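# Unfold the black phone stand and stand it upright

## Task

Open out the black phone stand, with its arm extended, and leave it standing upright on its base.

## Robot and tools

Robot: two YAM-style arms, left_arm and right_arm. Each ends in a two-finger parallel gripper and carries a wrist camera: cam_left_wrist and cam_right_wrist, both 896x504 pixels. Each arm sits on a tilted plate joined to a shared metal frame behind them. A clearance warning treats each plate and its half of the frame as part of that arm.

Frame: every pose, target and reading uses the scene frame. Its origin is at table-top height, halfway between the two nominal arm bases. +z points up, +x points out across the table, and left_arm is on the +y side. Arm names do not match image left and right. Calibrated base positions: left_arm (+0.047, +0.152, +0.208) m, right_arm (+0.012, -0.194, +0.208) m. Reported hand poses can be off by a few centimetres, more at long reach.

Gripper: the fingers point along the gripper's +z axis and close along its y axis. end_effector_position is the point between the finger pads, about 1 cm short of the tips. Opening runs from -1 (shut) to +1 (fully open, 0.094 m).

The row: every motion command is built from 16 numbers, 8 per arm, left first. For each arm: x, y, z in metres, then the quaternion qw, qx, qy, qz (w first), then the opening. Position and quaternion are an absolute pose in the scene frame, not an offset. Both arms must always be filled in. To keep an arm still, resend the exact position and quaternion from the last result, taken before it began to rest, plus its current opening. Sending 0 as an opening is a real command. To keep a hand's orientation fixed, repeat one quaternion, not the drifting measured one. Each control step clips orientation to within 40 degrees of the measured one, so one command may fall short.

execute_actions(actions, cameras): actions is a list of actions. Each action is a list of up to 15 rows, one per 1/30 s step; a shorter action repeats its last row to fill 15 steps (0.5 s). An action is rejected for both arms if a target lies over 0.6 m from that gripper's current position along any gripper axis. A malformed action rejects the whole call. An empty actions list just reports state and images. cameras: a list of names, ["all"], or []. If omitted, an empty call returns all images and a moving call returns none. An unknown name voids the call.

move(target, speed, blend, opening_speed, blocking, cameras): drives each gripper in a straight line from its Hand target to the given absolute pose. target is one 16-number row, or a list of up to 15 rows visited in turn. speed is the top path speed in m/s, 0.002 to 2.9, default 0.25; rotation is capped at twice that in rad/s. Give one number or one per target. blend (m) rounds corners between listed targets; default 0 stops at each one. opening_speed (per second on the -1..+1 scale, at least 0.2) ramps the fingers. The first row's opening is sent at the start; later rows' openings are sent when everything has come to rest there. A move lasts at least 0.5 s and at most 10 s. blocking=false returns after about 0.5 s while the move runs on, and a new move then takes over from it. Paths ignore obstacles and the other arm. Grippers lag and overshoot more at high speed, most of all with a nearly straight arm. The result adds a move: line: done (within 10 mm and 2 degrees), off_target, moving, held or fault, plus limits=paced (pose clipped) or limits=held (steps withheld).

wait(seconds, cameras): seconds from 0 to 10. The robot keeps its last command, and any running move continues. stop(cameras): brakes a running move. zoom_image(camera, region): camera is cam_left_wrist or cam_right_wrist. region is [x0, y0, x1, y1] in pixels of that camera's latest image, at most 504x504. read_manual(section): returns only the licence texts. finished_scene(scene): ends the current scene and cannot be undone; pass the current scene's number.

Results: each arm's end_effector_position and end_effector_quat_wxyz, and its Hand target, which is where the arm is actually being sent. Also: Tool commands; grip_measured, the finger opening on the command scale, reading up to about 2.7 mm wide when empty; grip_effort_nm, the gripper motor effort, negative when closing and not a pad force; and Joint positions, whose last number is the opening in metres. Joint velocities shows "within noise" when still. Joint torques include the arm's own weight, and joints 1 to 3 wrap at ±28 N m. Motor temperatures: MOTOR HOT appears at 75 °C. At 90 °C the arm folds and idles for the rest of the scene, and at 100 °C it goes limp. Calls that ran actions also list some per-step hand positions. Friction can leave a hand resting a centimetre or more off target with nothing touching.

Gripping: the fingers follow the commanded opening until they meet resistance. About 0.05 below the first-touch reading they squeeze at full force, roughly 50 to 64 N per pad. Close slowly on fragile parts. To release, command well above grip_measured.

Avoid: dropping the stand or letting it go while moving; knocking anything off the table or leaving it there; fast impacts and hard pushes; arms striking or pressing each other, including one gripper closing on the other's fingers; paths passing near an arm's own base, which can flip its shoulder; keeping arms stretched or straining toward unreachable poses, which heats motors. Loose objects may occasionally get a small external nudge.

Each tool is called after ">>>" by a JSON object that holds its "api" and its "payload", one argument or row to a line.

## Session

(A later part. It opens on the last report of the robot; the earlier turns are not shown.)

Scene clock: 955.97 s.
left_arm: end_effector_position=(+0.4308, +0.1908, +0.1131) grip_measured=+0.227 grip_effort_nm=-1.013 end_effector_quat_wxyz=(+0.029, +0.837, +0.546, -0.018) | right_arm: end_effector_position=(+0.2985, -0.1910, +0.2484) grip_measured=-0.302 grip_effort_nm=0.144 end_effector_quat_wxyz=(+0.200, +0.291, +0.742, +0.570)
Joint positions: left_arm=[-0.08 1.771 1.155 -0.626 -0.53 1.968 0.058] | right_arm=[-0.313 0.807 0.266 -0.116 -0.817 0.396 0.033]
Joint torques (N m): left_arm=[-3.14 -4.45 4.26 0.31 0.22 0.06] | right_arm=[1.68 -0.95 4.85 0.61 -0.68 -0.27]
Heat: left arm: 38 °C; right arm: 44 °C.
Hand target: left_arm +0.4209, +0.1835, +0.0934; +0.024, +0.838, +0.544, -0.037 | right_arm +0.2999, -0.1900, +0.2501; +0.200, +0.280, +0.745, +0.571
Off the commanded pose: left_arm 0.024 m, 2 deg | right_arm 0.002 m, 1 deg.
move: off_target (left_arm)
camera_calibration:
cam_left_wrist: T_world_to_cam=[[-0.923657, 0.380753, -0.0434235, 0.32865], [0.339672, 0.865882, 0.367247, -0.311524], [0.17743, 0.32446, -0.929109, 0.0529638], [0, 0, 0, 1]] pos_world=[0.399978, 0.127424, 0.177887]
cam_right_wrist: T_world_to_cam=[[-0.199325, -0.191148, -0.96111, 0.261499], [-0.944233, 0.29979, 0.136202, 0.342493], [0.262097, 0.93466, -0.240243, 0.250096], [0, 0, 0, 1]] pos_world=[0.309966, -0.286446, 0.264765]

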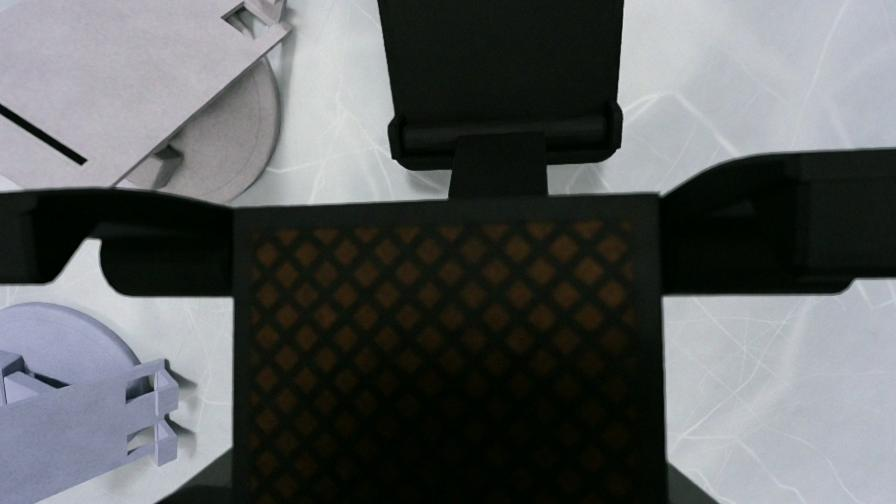

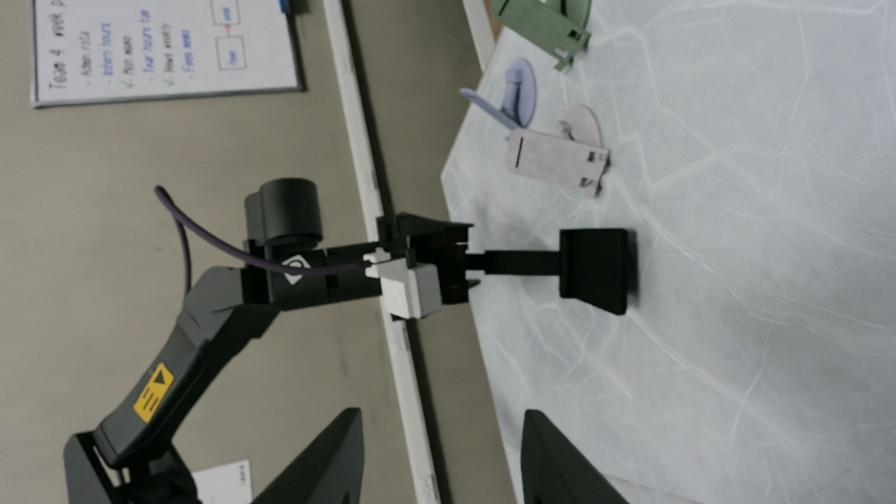

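>>> {"api": "move", "payload": {
  "target": [0.417,0.17,0.097,-0.010,0.838,0.545,0.0136,0.0, 0.30,-0.19,0.25,0.2,0.28,0.745,0.57, -0.3],
  "speed": 0.04,
  "cameras": ["all"]
}}

>>> {"api": "zoom_image", "payload": {
  "camera": "cam_right_wrist",
  "region": [440, 200, 700, 360]
}}

Scene clock: 960.97 s.
left_arm: end_effector_position=(+0.4265, +0.1811, +0.1156) grip_measured=+0.227 grip_effort_nm=-1.013 end_effector_quat_wxyz=(+0.002, +0.835, +0.550, +0.023) | right_arm: end_effector_position=(+0.2985, -0.1910, +0.2484) grip_measured=-0.302 grip_effort_nm=0.134 end_effector_quat_wxyz=(+0.200, +0.291, +0.742, +0.570)
Joint positions: left_arm=[-0.15 1.775 1.095 -0.565 -0.644 1.903 0.058] | right_arm=[-0.313 0.807 0.266 -0.116 -0.817 0.396 0.033]
Joint torques (N m): left_arm=[-5.18 -3.69 3.67 0.45 -0.11 -0.12] | right_arm=[1.63 -0.87 4.88 0.54 -0.65 -0.26]
Heat: left arm: 37 °C; right arm: 44 °C.
Hand target: left_arm +0.4159, +0.1706, +0.0983; -0.010, +0.838, +0.545, +0.013 | right_arm +0.3000, -0.1900, +0.2500; +0.201, +0.280, +0.746, +0.570
Off the commanded pose: left_arm 0.024 m, 2 deg | right_arm 0.002 m, 1 deg.
move: off_target (left_arm)
camera_calibration:
cam_left_wrist: T_world_to_cam=[[-0.925991, 0.374853, -0.0450072, 0.330677], [0.314864, 0.83253, 0.455802, -0.296282], [0.208328, 0.407897, -0.888943, 0.0262804], [0, 0, 0, 1]] pos_world=[0.394017, 0.111989, 0.173291]
cam_right_wrist: T_world_to_cam=[[-0.199559, -0.191484, -0.960994, 0.261446], [-0.944183, 0.299895, 0.136312, 0.342478], [0.262096, 0.934557, -0.240642, 0.250172], [0, 0, 0, 1]] pos_world=[0.309967, -0.286445, 0.264766]

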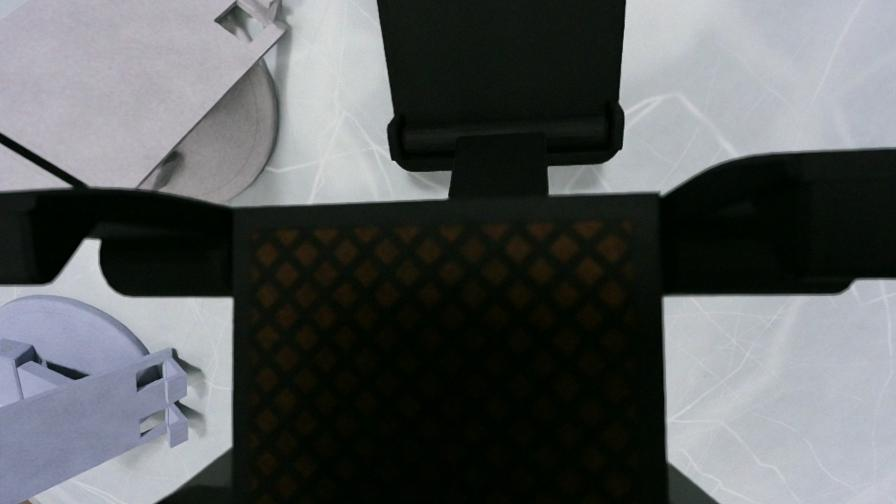

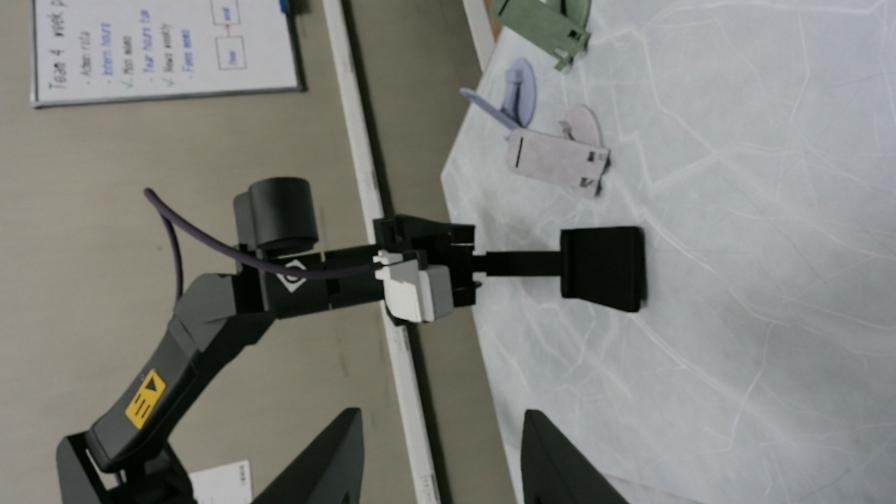

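Scaled by 1.938.

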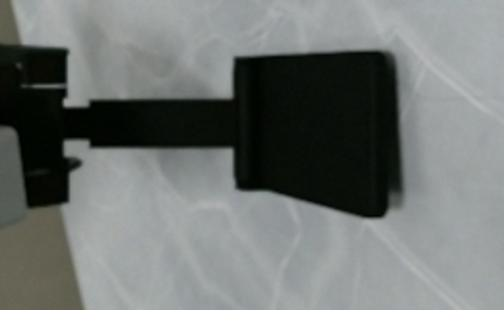

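>>> {"api": "move", "payload": {
  "target": [0.415,0.164,0.097,-0.027,0.838,0.545,0.039,0.0, 0.30,-0.19,0.25,0.2,0.28,0.745,0.57, -0.3],
  "speed": 0.04,
  "cameras": ["all"]
}}

>>> {"api": "zoom_image", "payload": {
  "camera": "cam_right_wrist",
  "region": [440, 200, 700, 360]
}}

Scene clock: 964.93 s.
left_arm: end_effector_position=(+0.4241, +0.1745, +0.1160) grip_measured=+0.227 grip_effort_nm=-1.013 end_effector_quat_wxyz=(-0.016, +0.835, +0.548, +0.047) | right_arm: end_effector_position=(+0.2985, -0.1910, +0.2484) grip_measured=-0.302 grip_effort_nm=0.139 end_effector_quat_wxyz=(+0.200, +0.291, +0.742, +0.570)
Joint positions: left_arm=[-0.194 1.794 1.07 -0.535 -0.717 1.867 0.058] | right_arm=[-0.313 0.807 0.266 -0.116 -0.817 0.396 0.033]
Joint torques (N m): left_arm=[-5.01 -3.41 3.69 0.53 -0.1 -0.16] | right_arm=[1.69 -1.01 4.92 0.54 -0.61 -0.26]
Heat: left arm: 36 °C; right arm: 43 °C.
Hand target: left_arm +0.4138, +0.1647, +0.0983; -0.027, +0.837, +0.545, +0.038 | right_arm +0.3000, -0.1900, +0.2500; +0.201, +0.280, +0.746, +0.570
Off the commanded pose: left_arm 0.024 m, 2 deg | right_arm 0.002 m, 1 deg.
move: off_target (left_arm)
camera_calibration:
cam_left_wrist: T_world_to_cam=[[-0.923971, 0.380134, -0.0421371, 0.329036], [0.307329, 0.803519, 0.509809, -0.288134], [0.227654, 0.458099, -0.859255, 0.00939788], [0, 0, 0, 1]] pos_world=[0.390432, 0.102139, 0.168833]
cam_right_wrist: T_world_to_cam=[[-0.199559, -0.191484, -0.960994, 0.261446], [-0.944183, 0.299895, 0.136312, 0.342478], [0.262096, 0.934557, -0.240642, 0.250172], [0, 0, 0, 1]] pos_world=[0.309967, -0.286445, 0.264766]

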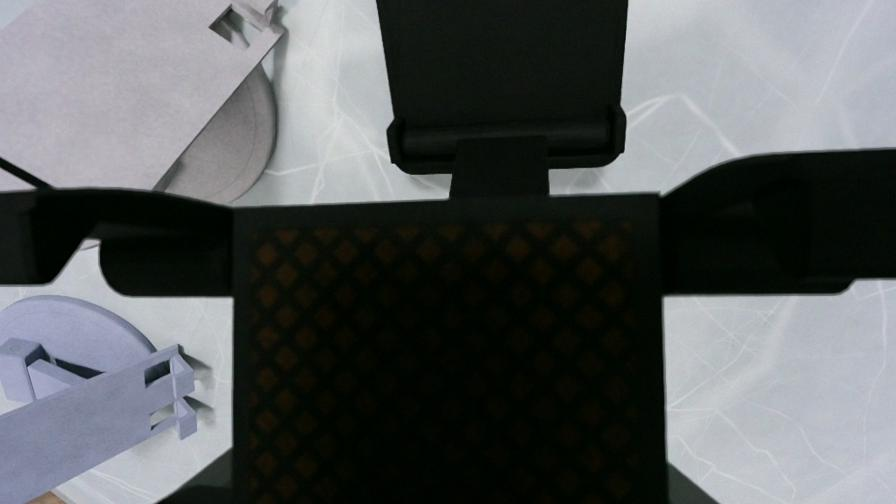

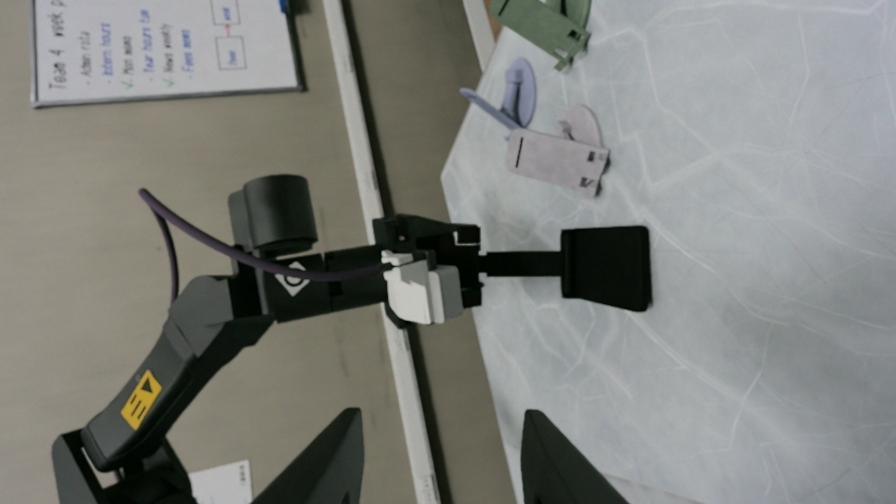

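Scaled by 1.938.

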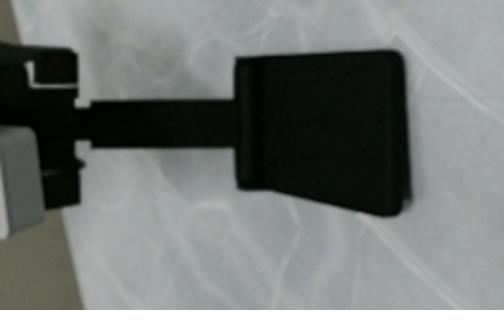

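>>> {"api": "move", "payload": {
  "target": [
    [0.421,0.172,0.110,-0.016,0.835,0.548,0.047,0.0, 0.30,-0.19,0.25,0.2,0.28,0.745,0.57, -0.3],
    [0.421,0.172,0.110,-0.016,0.835,0.548,0.047,0.9, 0.30,-0.19,0.25,0.2,0.28,0.745,0.57, -0.3]
  ],
  "speed": 0.04,
  "opening_speed": 0.3,
  "cameras": ["all"]
}}

Scene clock: 970.83 s.
left_arm: end_effector_position=(+0.4266, +0.1756, +0.1154) grip_measured=+0.899 grip_effort_nm=0.085 end_effector_quat_wxyz=(-0.016, +0.832, +0.552, +0.057) | right_arm: end_effector_position=(+0.2985, -0.1910, +0.2484) grip_measured=-0.302 grip_effort_nm=0.139 end_effector_quat_wxyz=(+0.200, +0.291, +0.742, +0.570)
Joint positions: left_arm=[-0.194 1.792 1.061 -0.508 -0.728 1.87 0.089] | right_arm=[-0.313 0.807 0.266 -0.116 -0.817 0.396 0.033]
Joint torques (N m): left_arm=[-4.93 -6.68 4.94 0.08 0.06 0] | right_arm=[1.76 -0.9 4.81 0.55 -0.65 -0.27]
Heat: left arm: 37 °C; right arm: 43 °C.
Hand target: left_arm +0.4209, +0.1721, +0.1101; -0.016, +0.835, +0.548, +0.047 | right_arm +0.3000, -0.1900, +0.2500; +0.201, +0.280, +0.746, +0.570
Off the commanded pose: left_arm 0.009 m, 1 deg | right_arm 0.002 m, 1 deg.
move: done
camera_calibration:
cam_left_wrist: T_world_to_cam=[[-0.926604, 0.372149, -0.053939, 0.33459], [0.291527, 0.801532, 0.522071, -0.283829], [0.237522, 0.468028, -0.851195, 0.000933646], [0, 0, 0, 1]] pos_world=[0.392554, 0.102544, 0.167021]
cam_right_wrist: T_world_to_cam=[[-0.199559, -0.191484, -0.960994, 0.261446], [-0.944183, 0.299895, 0.136312, 0.342478], [0.262096, 0.934557, -0.240642, 0.250172], [0, 0, 0, 1]] pos_world=[0.309967, -0.286445, 0.264766]

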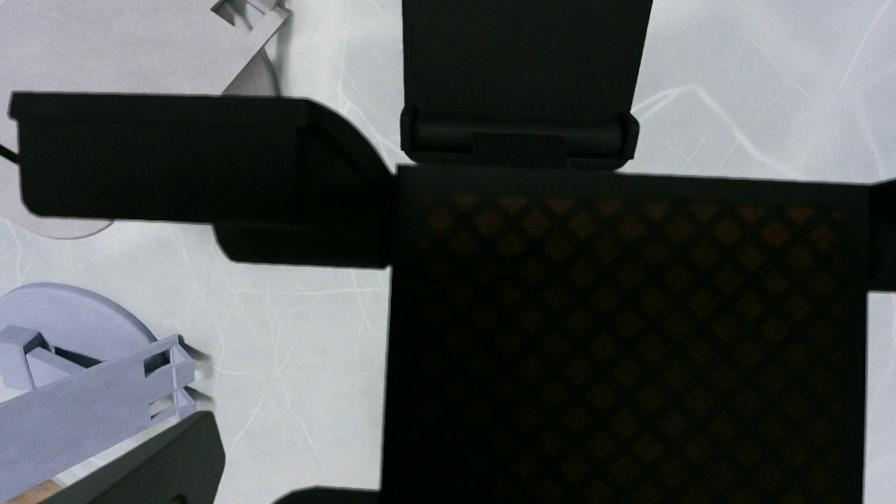

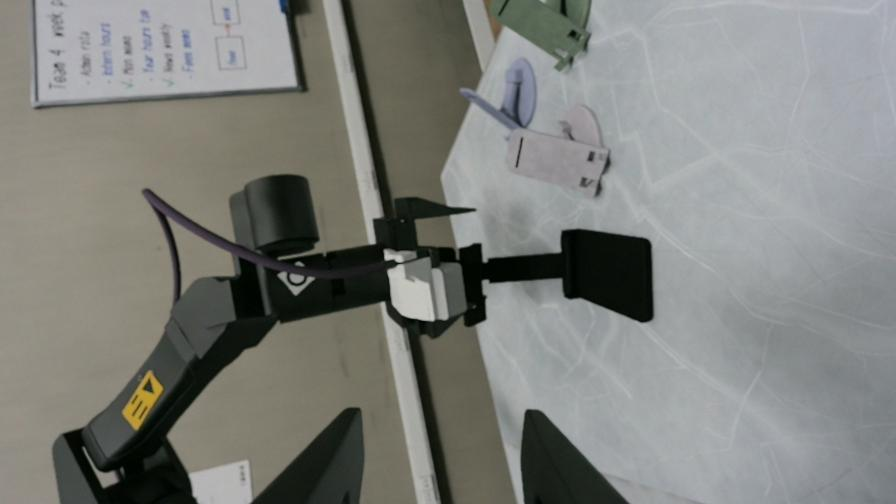

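>>> {"api": "move", "payload": {
  "target": [
    [0.413,0.176,0.112,-0.016,0.835,0.548,0.047,0.97, 0.30,-0.19,0.25,0.2,0.28,0.745,0.57, -0.3],
    [0.41,0.17,0.27,-0.016,0.835,0.548,0.047,0.97, 0.30,-0.19,0.25,0.2,0.28,0.745,0.57, -0.3]
  ],
  "speed": 0.08,
  "cameras": ["all"]
}}

Scene clock: 976.37 s.
left_arm: end_effector_position=(+0.4071, +0.1713, +0.2593) grip_measured=+0.969 grip_effort_nm=0.081 end_effector_quat_wxyz=(-0.028, +0.835, +0.548, +0.040) | right_arm: end_effector_position=(+0.2984, -0.1910, +0.2484) grip_measured=-0.302 grip_effort_nm=0.129 end_effector_quat_wxyz=(+0.200, +0.291, +0.742, +0.570)
Joint positions: left_arm=[-0.5 1.673 1.379 -1.284 -0.766 1.43 0.092] | right_arm=[-0.313 0.807 0.266 -0.117 -0.817 0.396 0.033]
Joint torques (N m): left_arm=[-7.1 -6.72 8.88 -0.31 -0.07 -0.08] | right_arm=[1.66 -0.91 4.85 0.57 -0.64 -0.24]
Heat: left arm: 37 °C; right arm: 43 °C.
Hand target: left_arm +0.4099, +0.1701, +0.2698; -0.016, +0.835, +0.548, +0.047 | right_arm +0.2999, -0.1900, +0.2500; +0.200, +0.280, +0.746, +0.570
Off the commanded pose: left_arm 0.011 m, 2 deg | right_arm 0.002 m, 1 deg.
move: off_target (left_arm)
camera_calibration:
cam_left_wrist: T_world_to_cam=[[-0.925015, 0.379655, -0.0144644, 0.313753], [0.319745, 0.798481, 0.51009, -0.357686], [0.205208, 0.467216, -0.859999, 0.145629], [0, 0, 0, 1]] pos_world=[0.374711, 0.0984473, 0.312232]
cam_right_wrist: T_world_to_cam=[[-0.199774, -0.191338, -0.960979, 0.261434], [-0.944195, 0.299725, 0.136608, 0.342274], [0.261891, 0.934642, -0.240537, 0.250235], [0, 0, 0, 1]] pos_world=[0.309867, -0.286446, 0.264666]

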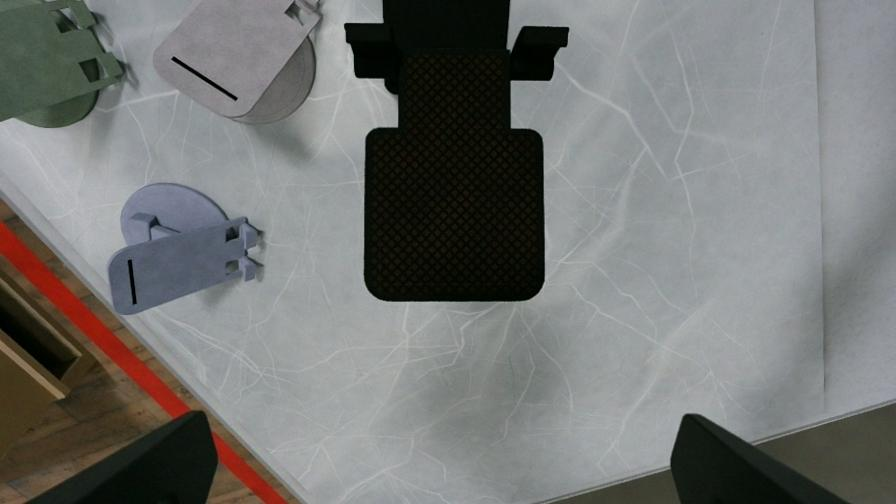

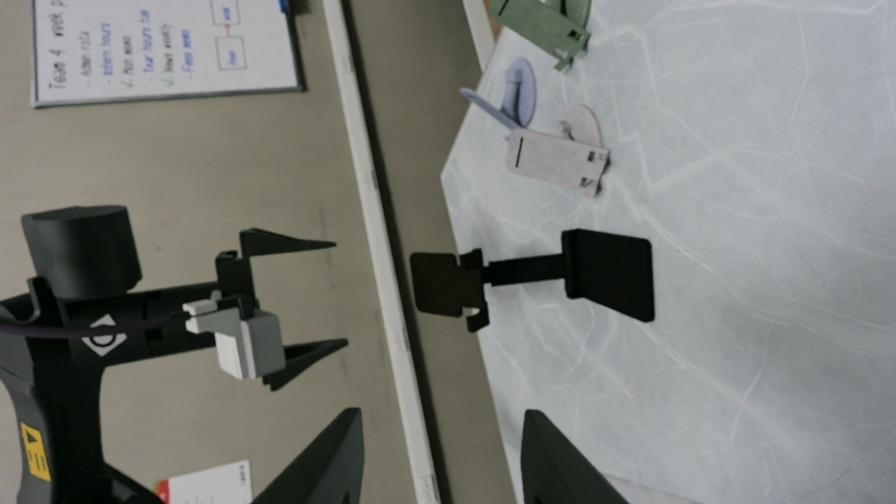

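>>> {"api": "zoom_image", "payload": {
  "camera": "cam_right_wrist",
  "region": [390, 210, 680, 350]
}}

Scaled by 1.738.

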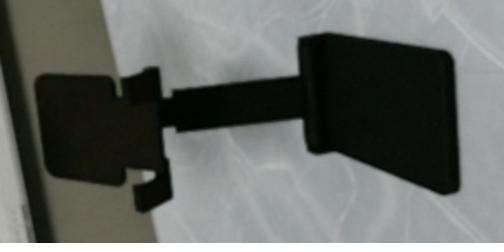

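>>> {"api": "finished_scene", "payload": {
  "scene": 2
}}

The scene is finished: the task was done.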